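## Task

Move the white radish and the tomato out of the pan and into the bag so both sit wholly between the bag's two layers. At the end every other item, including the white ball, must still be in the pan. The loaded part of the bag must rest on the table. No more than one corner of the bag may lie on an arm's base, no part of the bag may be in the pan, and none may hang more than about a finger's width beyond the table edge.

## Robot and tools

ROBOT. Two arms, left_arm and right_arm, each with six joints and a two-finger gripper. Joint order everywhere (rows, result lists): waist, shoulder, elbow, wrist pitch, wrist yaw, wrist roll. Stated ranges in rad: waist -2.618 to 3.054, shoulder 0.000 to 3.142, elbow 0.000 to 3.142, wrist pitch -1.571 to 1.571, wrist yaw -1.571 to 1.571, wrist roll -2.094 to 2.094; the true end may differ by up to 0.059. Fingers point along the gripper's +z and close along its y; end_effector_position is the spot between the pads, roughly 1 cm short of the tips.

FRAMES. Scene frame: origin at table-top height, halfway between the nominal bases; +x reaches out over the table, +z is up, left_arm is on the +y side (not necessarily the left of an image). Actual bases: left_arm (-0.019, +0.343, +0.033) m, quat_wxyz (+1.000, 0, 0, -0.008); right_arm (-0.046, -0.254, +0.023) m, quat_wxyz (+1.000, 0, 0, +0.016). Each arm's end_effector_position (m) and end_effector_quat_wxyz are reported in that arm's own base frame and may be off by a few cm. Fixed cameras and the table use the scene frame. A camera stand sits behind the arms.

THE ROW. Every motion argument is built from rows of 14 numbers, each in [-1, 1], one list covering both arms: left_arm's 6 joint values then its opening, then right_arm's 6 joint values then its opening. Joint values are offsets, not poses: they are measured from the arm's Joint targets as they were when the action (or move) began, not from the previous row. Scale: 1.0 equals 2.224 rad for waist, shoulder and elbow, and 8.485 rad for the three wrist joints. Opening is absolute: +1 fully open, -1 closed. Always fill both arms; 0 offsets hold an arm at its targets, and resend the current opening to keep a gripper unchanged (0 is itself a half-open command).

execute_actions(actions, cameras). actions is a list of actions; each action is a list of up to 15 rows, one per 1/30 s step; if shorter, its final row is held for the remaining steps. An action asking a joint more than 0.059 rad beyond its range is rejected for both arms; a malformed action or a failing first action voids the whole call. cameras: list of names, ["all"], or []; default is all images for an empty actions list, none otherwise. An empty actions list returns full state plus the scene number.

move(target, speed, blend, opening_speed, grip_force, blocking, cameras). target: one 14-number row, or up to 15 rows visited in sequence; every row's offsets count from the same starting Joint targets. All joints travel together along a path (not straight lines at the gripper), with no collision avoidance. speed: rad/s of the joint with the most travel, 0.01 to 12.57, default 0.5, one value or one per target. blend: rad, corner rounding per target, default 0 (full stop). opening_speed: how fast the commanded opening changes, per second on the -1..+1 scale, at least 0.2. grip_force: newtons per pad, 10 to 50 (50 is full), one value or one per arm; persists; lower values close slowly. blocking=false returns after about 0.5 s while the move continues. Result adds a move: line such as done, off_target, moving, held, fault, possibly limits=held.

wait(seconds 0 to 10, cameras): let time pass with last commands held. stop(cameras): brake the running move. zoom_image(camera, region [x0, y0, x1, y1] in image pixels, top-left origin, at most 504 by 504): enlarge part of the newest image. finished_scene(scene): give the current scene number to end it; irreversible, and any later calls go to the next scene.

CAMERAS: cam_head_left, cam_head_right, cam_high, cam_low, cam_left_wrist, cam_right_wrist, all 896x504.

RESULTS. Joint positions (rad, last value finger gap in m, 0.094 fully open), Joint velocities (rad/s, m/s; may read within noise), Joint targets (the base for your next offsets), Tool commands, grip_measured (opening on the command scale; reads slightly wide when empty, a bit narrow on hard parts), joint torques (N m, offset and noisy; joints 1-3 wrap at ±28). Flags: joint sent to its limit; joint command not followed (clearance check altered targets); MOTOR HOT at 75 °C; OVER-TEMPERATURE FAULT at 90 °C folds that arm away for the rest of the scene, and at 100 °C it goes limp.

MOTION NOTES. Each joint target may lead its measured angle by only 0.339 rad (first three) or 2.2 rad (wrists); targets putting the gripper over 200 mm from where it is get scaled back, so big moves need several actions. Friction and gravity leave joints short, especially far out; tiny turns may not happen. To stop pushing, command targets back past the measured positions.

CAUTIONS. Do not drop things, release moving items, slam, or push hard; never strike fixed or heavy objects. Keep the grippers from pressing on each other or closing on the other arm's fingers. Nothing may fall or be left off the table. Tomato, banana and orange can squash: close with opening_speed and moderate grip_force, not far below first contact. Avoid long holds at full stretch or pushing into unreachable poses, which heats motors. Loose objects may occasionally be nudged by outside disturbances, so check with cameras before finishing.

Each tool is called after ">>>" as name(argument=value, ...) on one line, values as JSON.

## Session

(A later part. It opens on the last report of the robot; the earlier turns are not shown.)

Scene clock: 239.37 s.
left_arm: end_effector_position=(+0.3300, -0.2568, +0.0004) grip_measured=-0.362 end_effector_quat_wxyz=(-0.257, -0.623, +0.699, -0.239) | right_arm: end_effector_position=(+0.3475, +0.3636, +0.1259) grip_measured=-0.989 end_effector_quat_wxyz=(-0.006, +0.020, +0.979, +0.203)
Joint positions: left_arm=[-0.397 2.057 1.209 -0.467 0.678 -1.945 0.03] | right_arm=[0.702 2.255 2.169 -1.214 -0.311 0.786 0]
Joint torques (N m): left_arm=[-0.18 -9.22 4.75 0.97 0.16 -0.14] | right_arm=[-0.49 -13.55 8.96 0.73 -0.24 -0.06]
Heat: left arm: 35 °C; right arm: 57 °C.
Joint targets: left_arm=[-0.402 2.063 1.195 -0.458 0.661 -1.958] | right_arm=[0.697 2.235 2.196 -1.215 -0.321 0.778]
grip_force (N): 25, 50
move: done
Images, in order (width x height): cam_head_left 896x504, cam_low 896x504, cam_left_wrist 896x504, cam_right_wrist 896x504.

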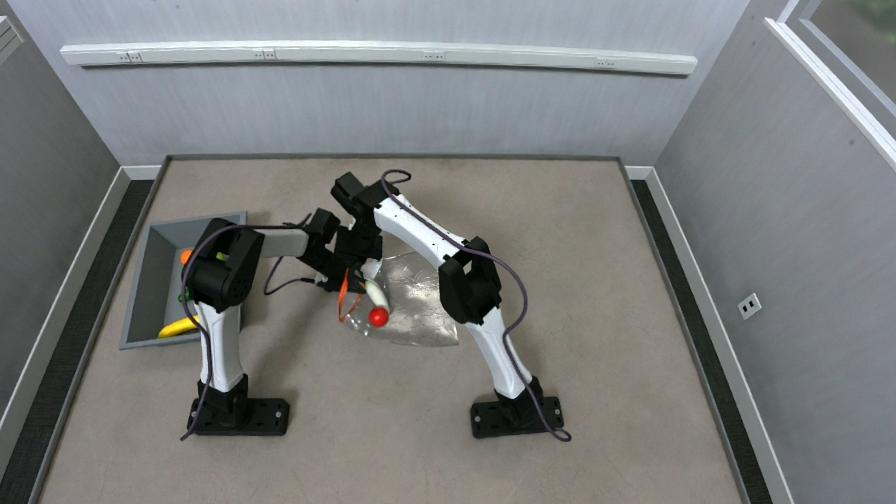

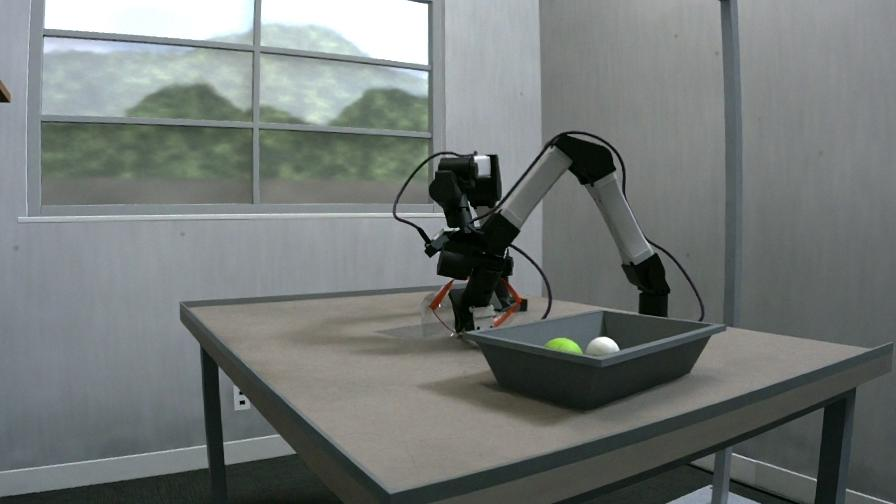

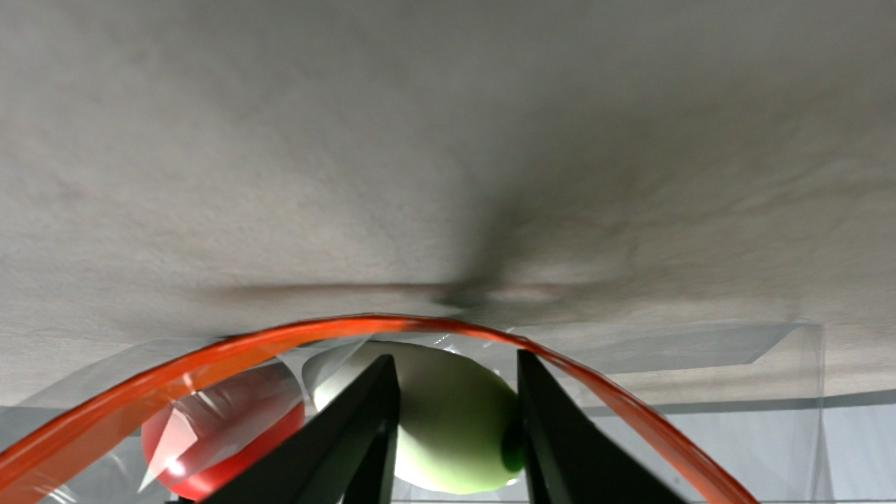

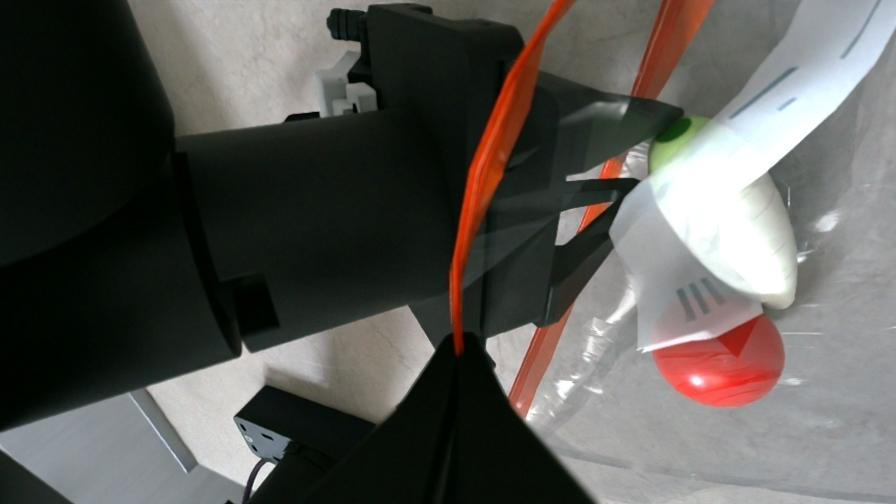

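>>> move(target=[0.11434, -0.025, 0.00647, -0.03228, 0.00428, 0.03814, -0.36, 0, 0, 0, 0, 0, 0, -1], speed=0.25, cameras=["cam_head_left", "cam_low", "cam_left_wrist", "cam_right_wrist"])

>>> zoom_image(camera="cam_head_left", region=[290, 220, 470, 370])

>>> zoom_image(camera="cam_low", region=[380, 230, 600, 360])

Scene clock: 242.50 s.
left_arm: end_effector_position=(+0.3332, -0.1613, +0.0005) grip_measured=-0.362 end_effector_quat_wxyz=(+0.255, +0.639, -0.693, +0.217) | right_arm: end_effector_position=(+0.3475, +0.3636, +0.1259) grip_measured=-0.989 end_effector_quat_wxyz=(-0.006, +0.020, +0.979, +0.203)
Joint positions: left_arm=[-0.15 2.037 1.209 -0.719 0.683 -1.648 0.03] | right_arm=[0.702 2.255 2.169 -1.214 -0.311 0.786 0]
Joint torques (N m): left_arm=[0.36 -11.6 5.83 0.25 0.46 0.09] | right_arm=[-0.49 -13.53 8.96 0.72 -0.24 -0.06]
Heat: left arm: 36 °C; right arm: 57 °C.
Joint targets: left_arm=[-0.148 2.007 1.209 -0.732 0.697 -1.635] | right_arm=[0.697 2.235 2.196 -1.215 -0.321 0.778]
grip_force (N): 25, 50
move: done
Images, in order (width x height): cam_head_left 896x504, cam_low 896x504, cam_left_wrist 896x504, cam_right_wrist 896x504.

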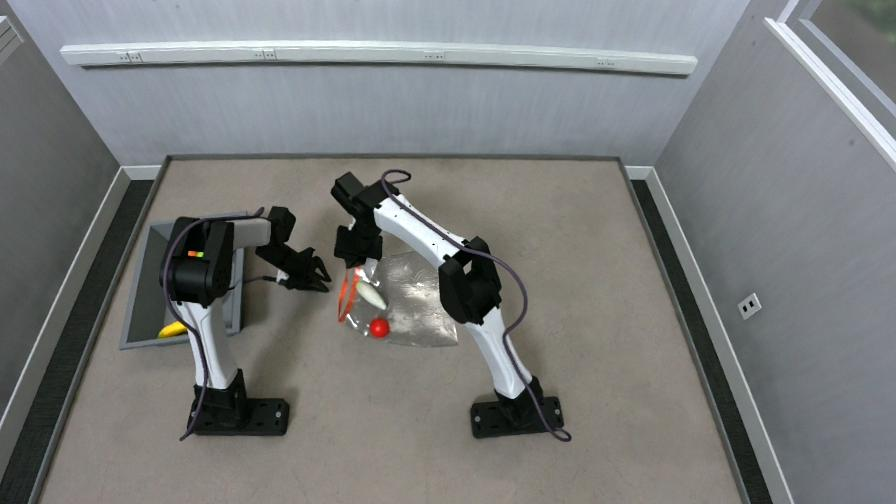

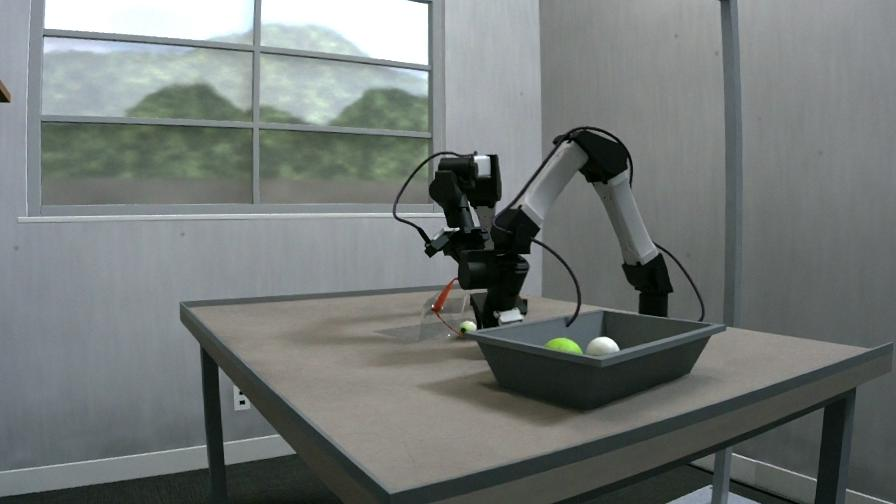

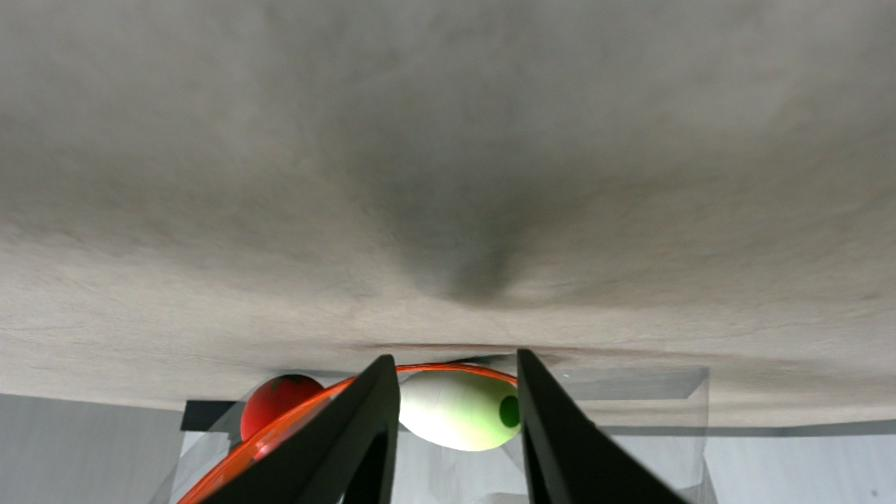

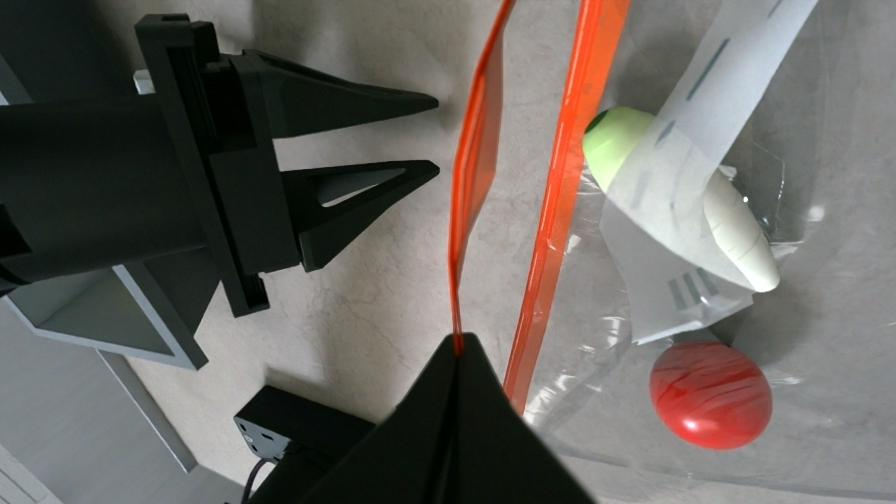

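Scaled by 2.800 from the camera's 896x504 image, which has a finer 1280x720 frame.

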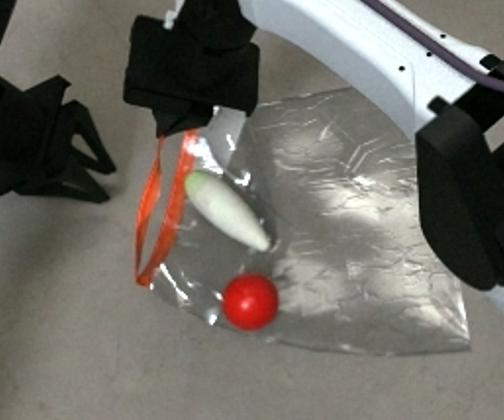

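Scaled by 2.291 from the camera's 896x504 image, which has a finer 1280x720 frame.

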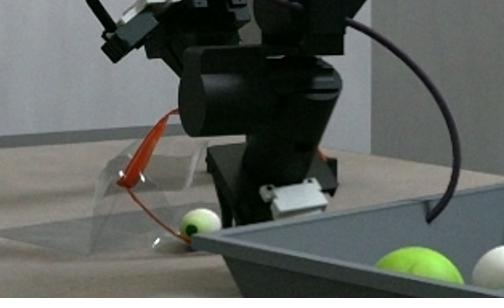

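>>> move(target=[[-0.01992, 0.07693, 0.14155, -0.03557, -0.00081, 0.0291, 0.05, 0, 0, 0, 0, 0, 0, -1], [-0.1094, 0.06745, 0.11704, -0.01204, 0, -0.00145, 0.05, 0, 0, 0, 0, 0, 0, -1]], speed=[0.3, 0.2], blend=[0.03, 0], cameras=["cam_head_left", "cam_low", "cam_left_wrist", "cam_right_wrist"])

>>> zoom_image(camera="cam_head_left", region=[290, 220, 470, 370])

>>> zoom_image(camera="cam_low", region=[380, 230, 600, 360])

Scene clock: 249.67 s.
left_arm: end_effector_position=(+0.3336, -0.2555, +0.0196) grip_measured=+0.048 end_effector_quat_wxyz=(-0.271, -0.542, +0.770, -0.199) | right_arm: end_effector_position=(+0.3473, +0.3635, +0.1259) grip_measured=-0.989 end_effector_quat_wxyz=(-0.006, +0.020, +0.979, +0.203)
Joint positions: left_arm=[-0.389 2.153 1.481 -0.844 0.684 -1.634 0.049] | right_arm=[0.702 2.255 2.169 -1.215 -0.311 0.786 0]
Joint torques (N m): left_arm=[0.03 -10.37 5.29 0.56 0.45 -0.14] | right_arm=[-0.5 -13.53 8.98 0.74 -0.24 -0.06]
Heat: left arm: 36 °C; right arm: 58 °C.
Joint targets: left_arm=[-0.392 2.157 1.469 -0.834 0.697 -1.647] | right_arm=[0.697 2.235 2.196 -1.215 -0.321 0.778]
grip_force (N): 25, 50
move: done
Images, in order (width x height): cam_head_left 896x504, cam_low 896x504, cam_left_wrist 896x504, cam_right_wrist 896x504.

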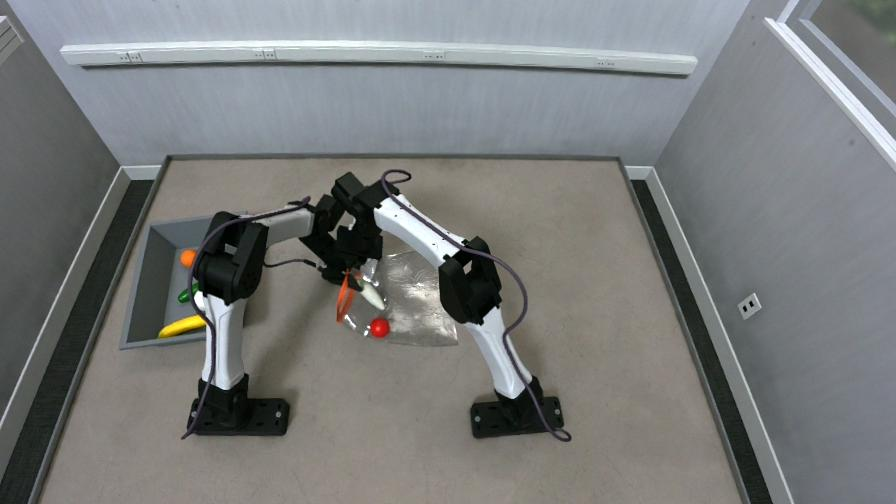

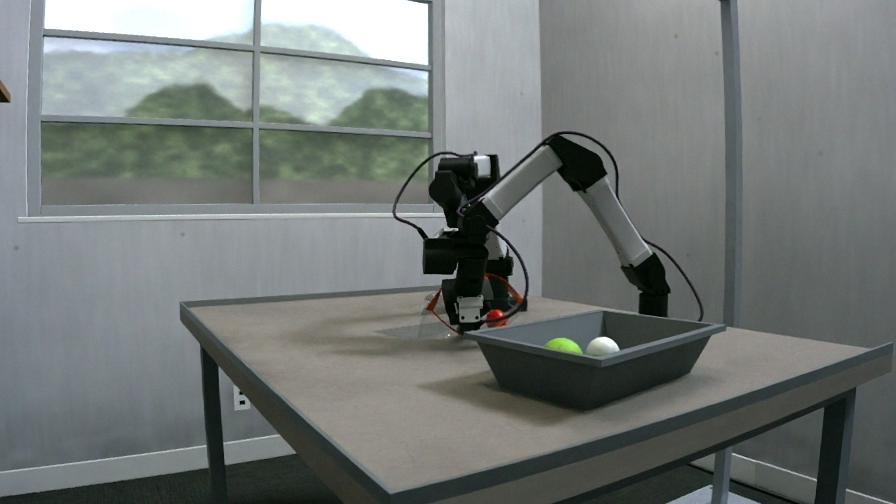

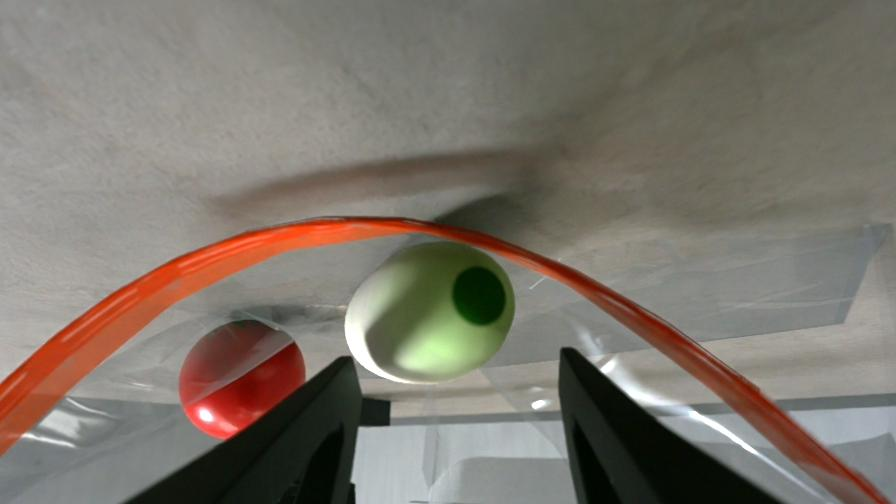

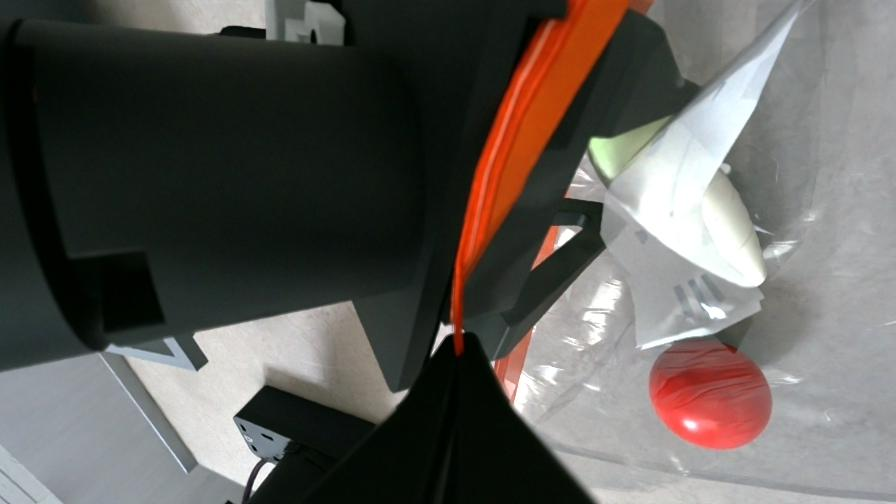

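Scaled by 2.800 from the camera's 896x504 image, which has a finer 1280x720 frame.

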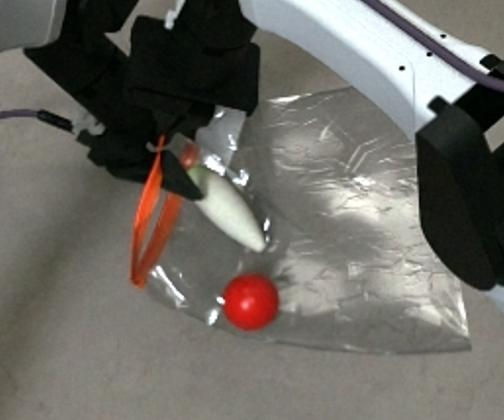

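Scaled by 2.291 from the camera's 896x504 image, which has a finer 1280x720 frame.

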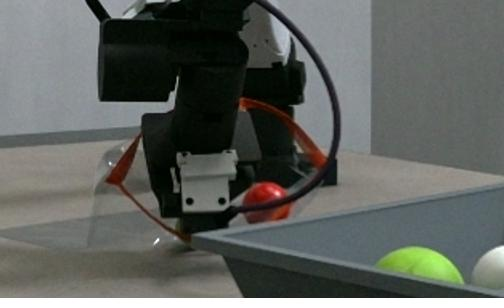

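>>> move(target=[[0.0008, -0.01066, -0.01727, 0.00169, 0, 0.00015, 0.23, 0, 0, 0, 0, 0, 0, -1], [0.0008, 0.02104, -0.04038, 0.01605, 0, 0.00015, 0.23, 0, 0, 0, 0, 0, 0, -1]], speed=[0.1, 0.12], cameras=["cam_low", "cam_left_wrist", "cam_right_wrist"])

Scene clock: 253.13 s.
left_arm: end_effector_position=(+0.3290, -0.2537, -0.0114) grip_measured=+0.228 end_effector_quat_wxyz=(-0.267, -0.540, +0.771, -0.205) | right_arm: end_effector_position=(+0.3472, +0.3634, +0.1258) grip_measured=-0.989 end_effector_quat_wxyz=(-0.006, +0.020, +0.979, +0.203)
Joint positions: left_arm=[-0.389 2.183 1.39 -0.709 0.684 -1.635 0.058] | right_arm=[0.702 2.255 2.169 -1.216 -0.311 0.786 0]
Joint torques (N m): left_arm=[0.13 -8.95 5.08 0.59 0.45 -0.14] | right_arm=[-0.57 -13.55 8.96 0.74 -0.24 -0.06]
Heat: left arm: 37 °C; right arm: 59 °C.
Joint targets: left_arm=[-0.390 2.204 1.380 -0.698 0.697 -1.646] | right_arm=[0.697 2.235 2.196 -1.215 -0.321 0.778]
grip_force (N): 25, 50
move: done
Images, in order (width x height): cam_low 896x504, cam_left_wrist 896x504, cam_right_wrist 896x504.

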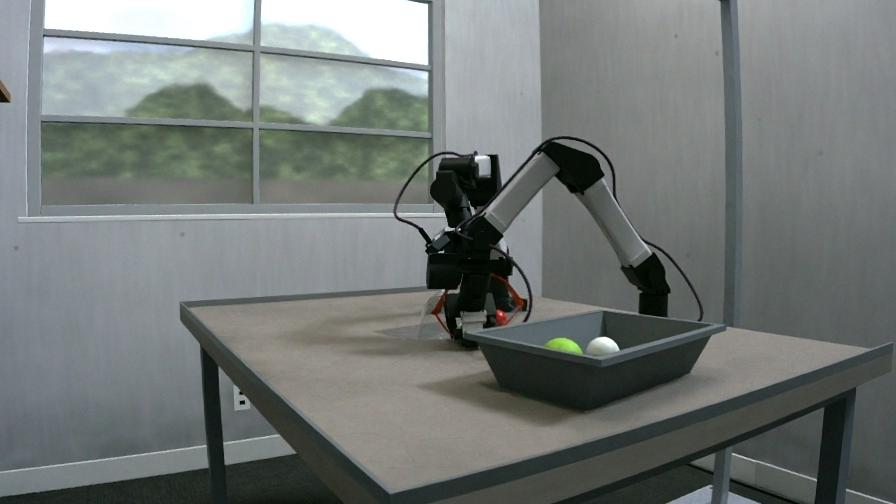

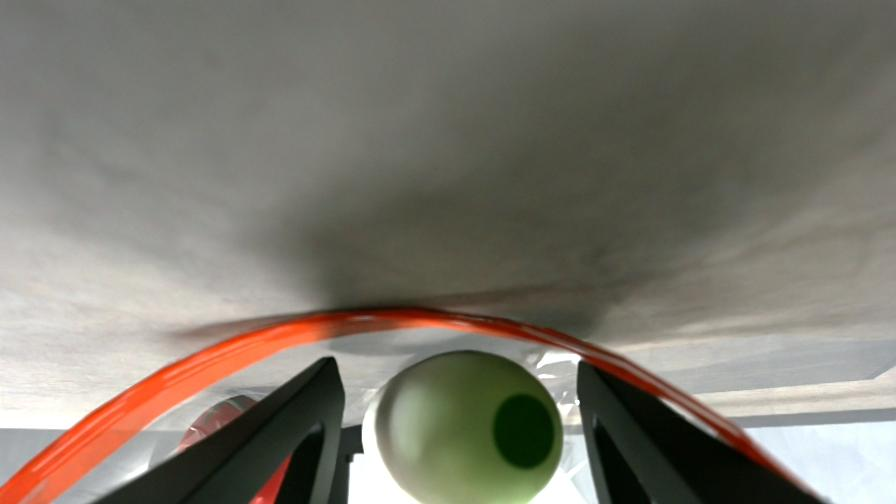

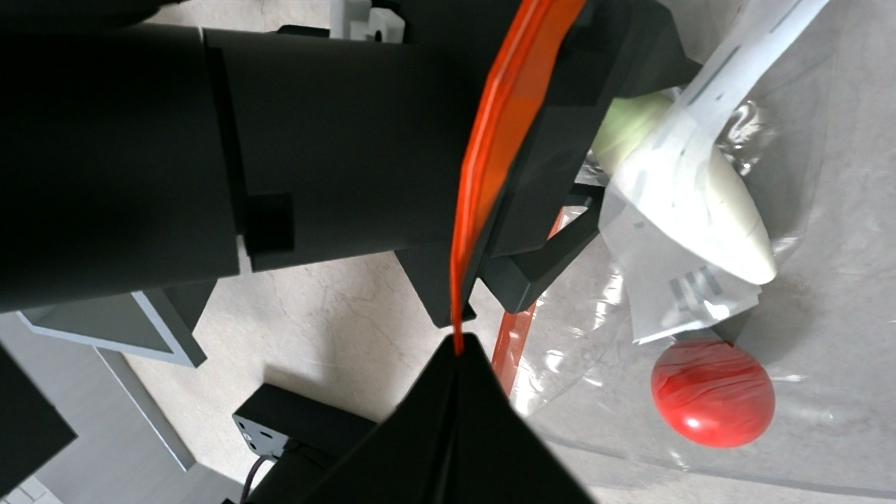

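>>> move(target=[0, 0, 0, 0, 0, 0, -0.3, 0, 0, 0, 0, 0, 0, -1], opening_speed=0.4, cameras=["cam_left_wrist", "cam_right_wrist"])

Scene clock: 256.37 s.
left_arm: end_effector_position=(+0.3294, -0.2538, -0.0114) grip_measured=-0.292 end_effector_quat_wxyz=(-0.267, -0.540, +0.771, -0.206) | right_arm: end_effector_position=(+0.3472, +0.3634, +0.1258) grip_measured=-0.989 end_effector_quat_wxyz=(-0.006, +0.020, +0.979, +0.203)
Joint positions: left_arm=[-0.389 2.183 1.39 -0.707 0.684 -1.635 0.033] | right_arm=[0.702 2.255 2.169 -1.216 -0.311 0.786 0]
Joint torques (N m): left_arm=[0.17 -8.94 5.08 0.59 0.45 -0.13] | right_arm=[-0.49 -13.52 8.98 0.74 -0.24 -0.06]
Heat: left arm: 37 °C; right arm: 59 °C.
Joint targets: left_arm=[-0.390 2.204 1.380 -0.698 0.697 -1.646] | right_arm=[0.697 2.235 2.196 -1.215 -0.321 0.778]
grip_force (N): 25, 50
move: done
Images, in order (width x height): cam_left_wrist 896x504, cam_right_wrist 896x504.

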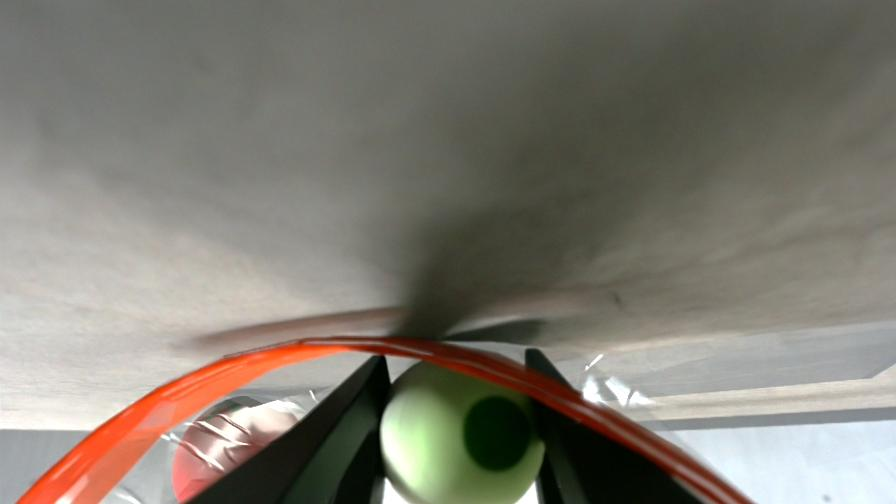

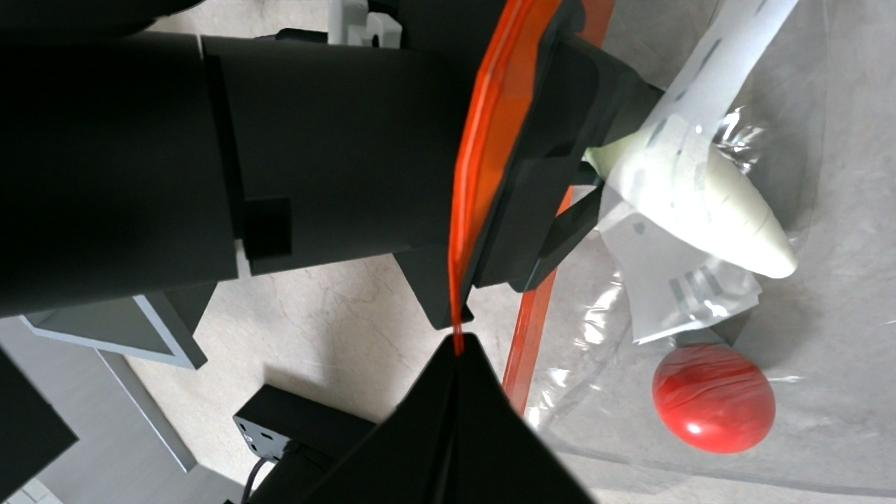

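>>> move(target=[0, 0, 0, 0, 0, 0, -0.5, 0, 0, 0, 0, 0, 0, -1], opening_speed=0.4, cameras=["cam_left_wrist"])

Scene clock: 257.27 s.
left_arm: end_effector_position=(+0.3294, -0.2538, -0.0114) grip_measured=-0.315 end_effector_quat_wxyz=(-0.267, -0.540, +0.771, -0.206) | right_arm: end_effector_position=(+0.3472, +0.3634, +0.1258) grip_measured=-0.989 end_effector_quat_wxyz=(-0.006, +0.020, +0.979, +0.203)
Joint positions: left_arm=[-0.389 2.183 1.39 -0.707 0.684 -1.635 0.032] | right_arm=[0.702 2.255 2.169 -1.216 -0.311 0.786 0]
Joint torques (N m): left_arm=[0.17 -8.98 5.08 0.58 0.46 -0.13] | right_arm=[-0.47 -13.52 8.96 0.74 -0.24 -0.06]
Heat: left arm: 37 °C; right arm: 59 °C.
Joint targets: left_arm=[-0.390 2.204 1.380 -0.698 0.697 -1.646] | right_arm=[0.697 2.235 2.196 -1.215 -0.321 0.778]
grip_force (N): 25, 50
move: done
Images, in order (width x height): cam_left_wrist 896x504.

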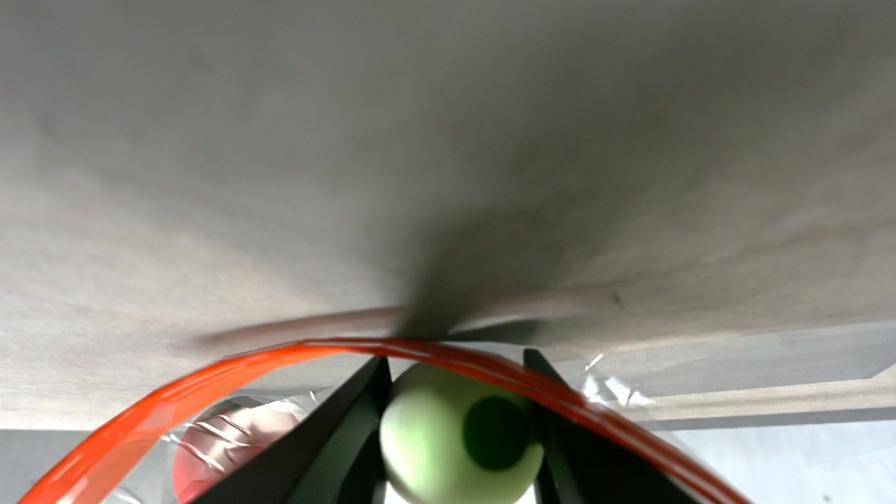

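>>> move(target=[[0, -0.02626, 0.01763, -0.01155, 0, 0, -0.5, -0.04182, -0.09218, -0.11736, 0.00651, -0.00289, -0.01048, -1], [-0.05337, -0.00998, 0.04321, -0.00245, -0.00137, -0.01807, -0.5, -0.04182, -0.09218, -0.11736, 0.00651, -0.00289, -0.01048, -1]], speed=[0.2, 0.15], cameras=["cam_head_left", "cam_low", "cam_left_wrist", "cam_right_wrist"])

>>> zoom_image(camera="cam_head_left", region=[290, 220, 470, 370])

>>> zoom_image(camera="cam_low", region=[380, 230, 600, 360])

Scene clock: 261.30 s.
left_arm: end_effector_position=(+0.3132, -0.2990, +0.0041) grip_measured=-0.316 end_effector_quat_wxyz=(-0.283, -0.546, +0.766, -0.188) | right_arm: end_effector_position=(+0.3450, +0.3100, +0.1364) grip_measured=-0.989 end_effector_quat_wxyz=(-0.002, +0.023, +0.978, +0.207)
Joint positions: left_arm=[-0.505 2.183 1.456 -0.728 0.684 -1.786 0.032] | right_arm=[0.608 2.085 1.94 -1.174 -0.335 0.697 0]
Joint torques (N m): left_arm=[-0.05 -10.93 8.23 0.66 0.34 -0.14] | right_arm=[-0.39 -15.41 5.94 0.85 -0.26 -0.07]
Heat: left arm: 38 °C; right arm: 61 °C.
Joint targets: left_arm=[-0.509 2.182 1.476 -0.719 0.685 -1.799] | right_arm=[0.604 2.031 1.935 -1.159 -0.346 0.689]
grip_force (N): 25, 50
move: off_target (right_arm); right_arm: the shoulder is farthest, 0.055 rad from its target
Images, in order (width x height): cam_head_left 896x504, cam_low 896x504, cam_left_wrist 896x504, cam_right_wrist 896x504.

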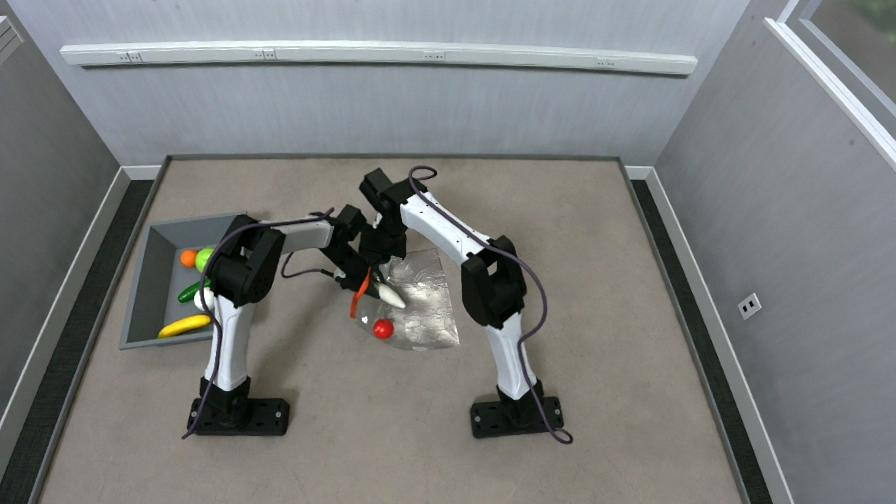

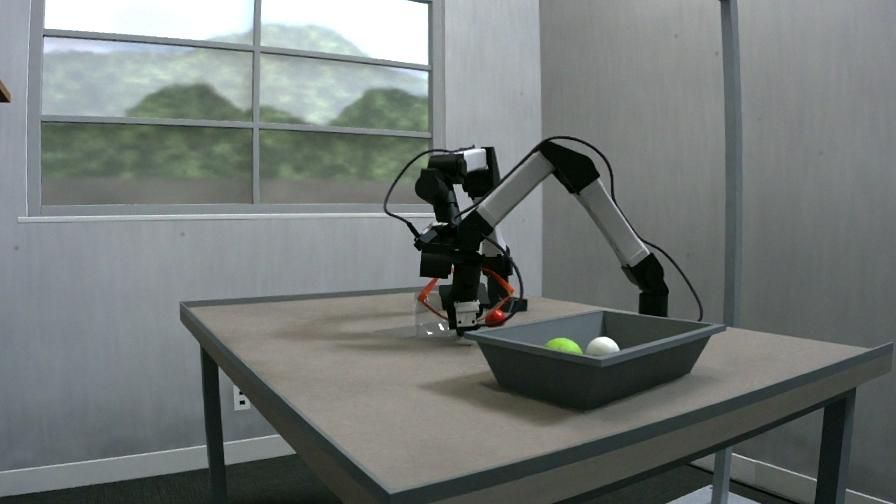

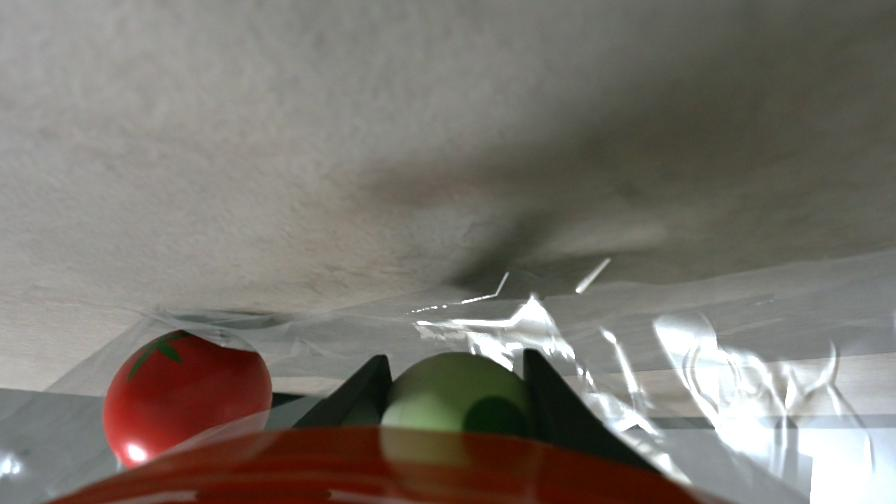

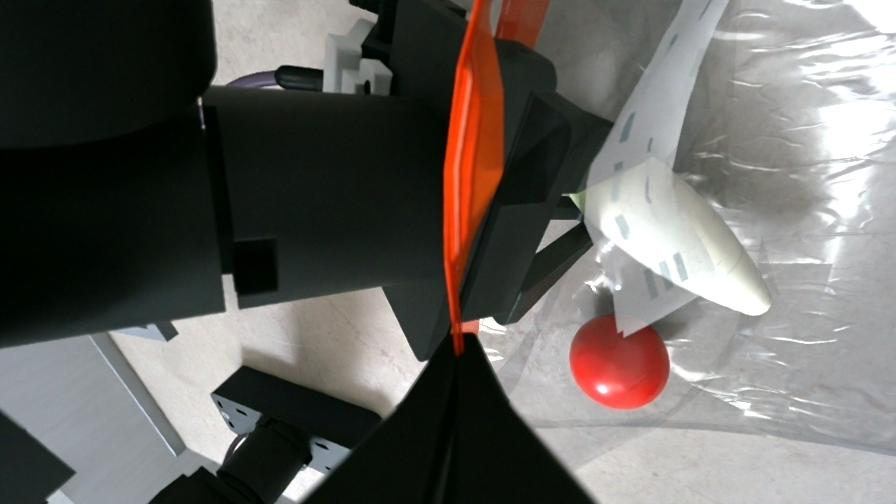

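Scaled by 2.800 from the camera's 896x504 image, which has a finer 1280x720 frame.

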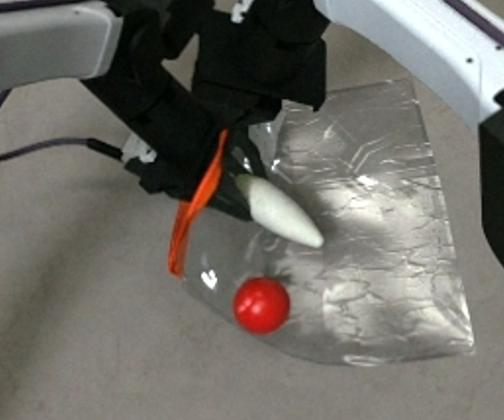

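Scaled by 2.291 from the camera's 896x504 image, which has a finer 1280x720 frame.

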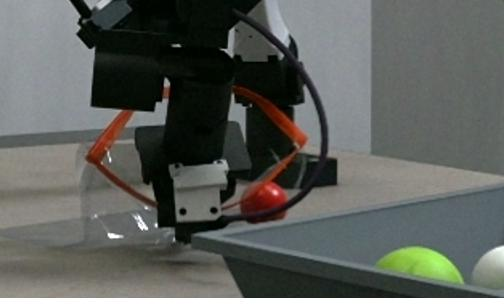

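>>> move(target=[[0, 0.02522, -0.01794, 0.01135, 0, 0, -0.5, 0, 0.0135, 0, 0, 0, 0, -1], [0, 0.02522, -0.01794, 0.01135, 0, 0, 0.0, 0, 0.0135, 0, 0, 0, 0, -1], [0, 0, 0, 0, 0, 0, 0.0, 0, 0.0135, 0, 0, 0, 0, -1], [0.06246, -0.04227, 0.00193, -0.02506, 0.00154, 0.02116, 0.0, 0, 0.0135, 0, 0, 0, 0, -1]], speed=[0.1, 0.1, 0.1, 0.2], blend=[0, 0, 0.02, 0], opening_speed=0.5, cameras=["cam_head_left", "cam_low", "cam_left_wrist", "cam_right_wrist"])

>>> zoom_image(camera="cam_head_left", region=[290, 220, 470, 370])

>>> zoom_image(camera="cam_low", region=[380, 230, 600, 360])

Scene clock: 267.80 s.
left_arm: end_effector_position=(+0.3203, -0.2436, +0.0280) grip_measured=-0.002 end_effector_quat_wxyz=(-0.284, -0.555, +0.761, -0.179) | right_arm: end_effector_position=(+0.3450, +0.3100, +0.1364) grip_measured=-0.989 end_effector_quat_wxyz=(-0.002, +0.023, +0.978, +0.207)
Joint positions: left_arm=[-0.373 2.118 1.461 -0.919 0.685 -1.633 0.047] | right_arm=[0.608 2.085 1.94 -1.174 -0.335 0.697 0]
Joint torques (N m): left_arm=[0.5 -12.68 8.08 0.19 0.46 0.08] | right_arm=[-0.38 -12.81 5.93 0.86 -0.26 -0.06]
Heat: left arm: 39 °C; right arm: 62 °C.
Joint targets: left_arm=[-0.370 2.088 1.480 -0.931 0.698 -1.620] | right_arm=[0.604 2.061 1.935 -1.160 -0.346 0.689]
grip_force (N): 25, 50
move: done
Images, in order (width x height): cam_head_left 896x504, cam_low 896x504, cam_left_wrist 896x504, cam_right_wrist 896x504.

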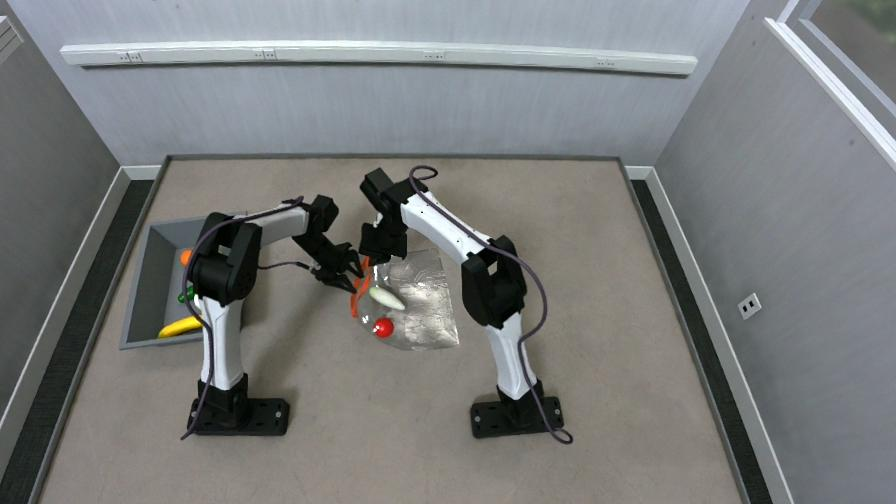

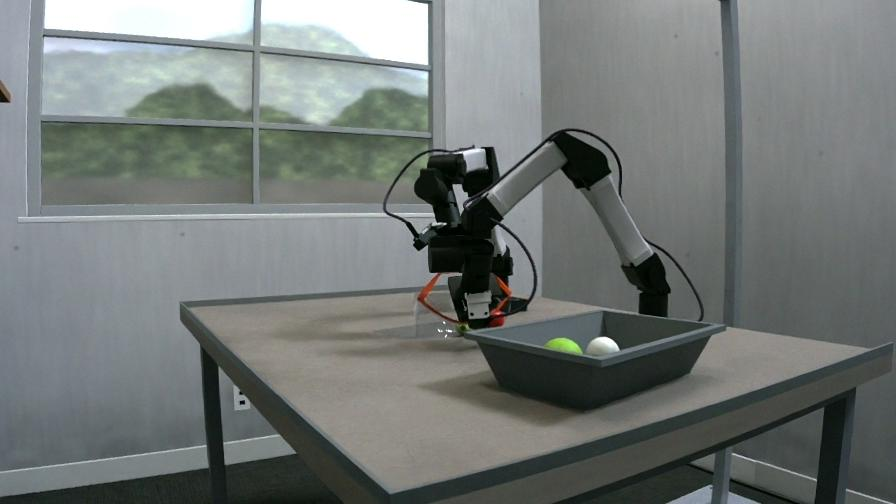

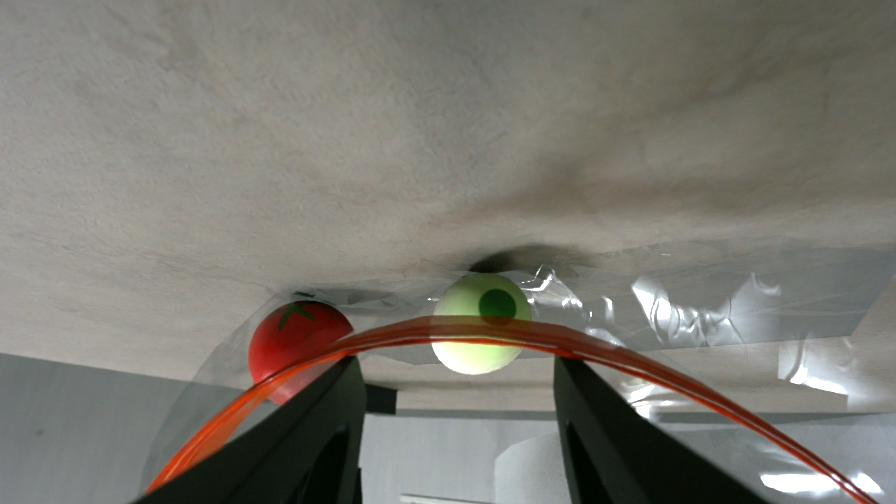

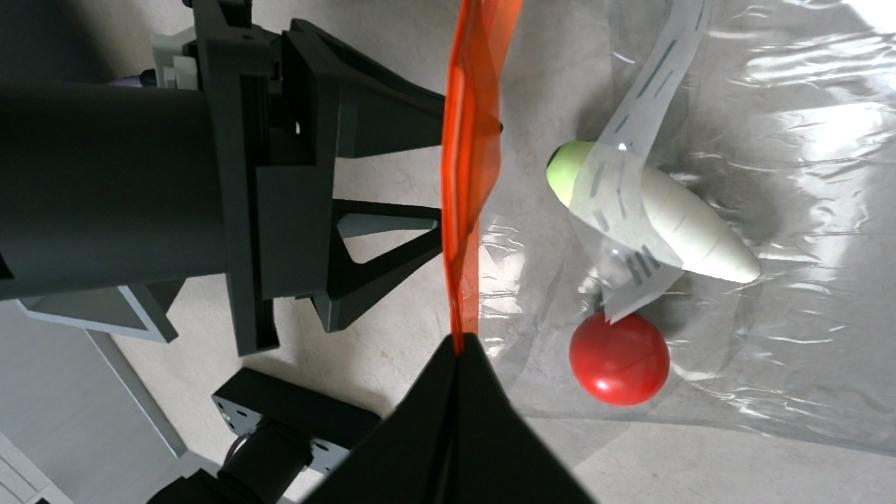

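Scaled by 2.800 from the camera's 896x504 image, which has a finer 1280x720 frame.

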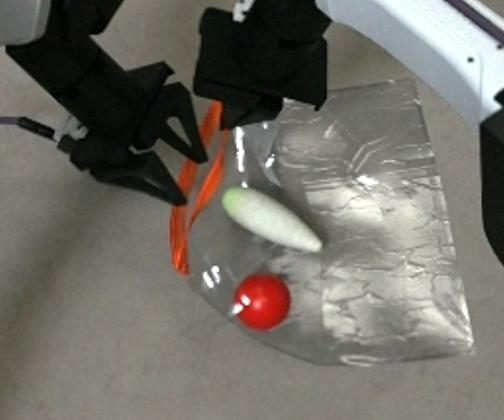

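Scaled by 2.291 from the camera's 896x504 image, which has a finer 1280x720 frame.

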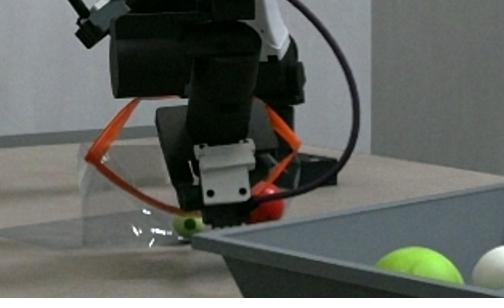

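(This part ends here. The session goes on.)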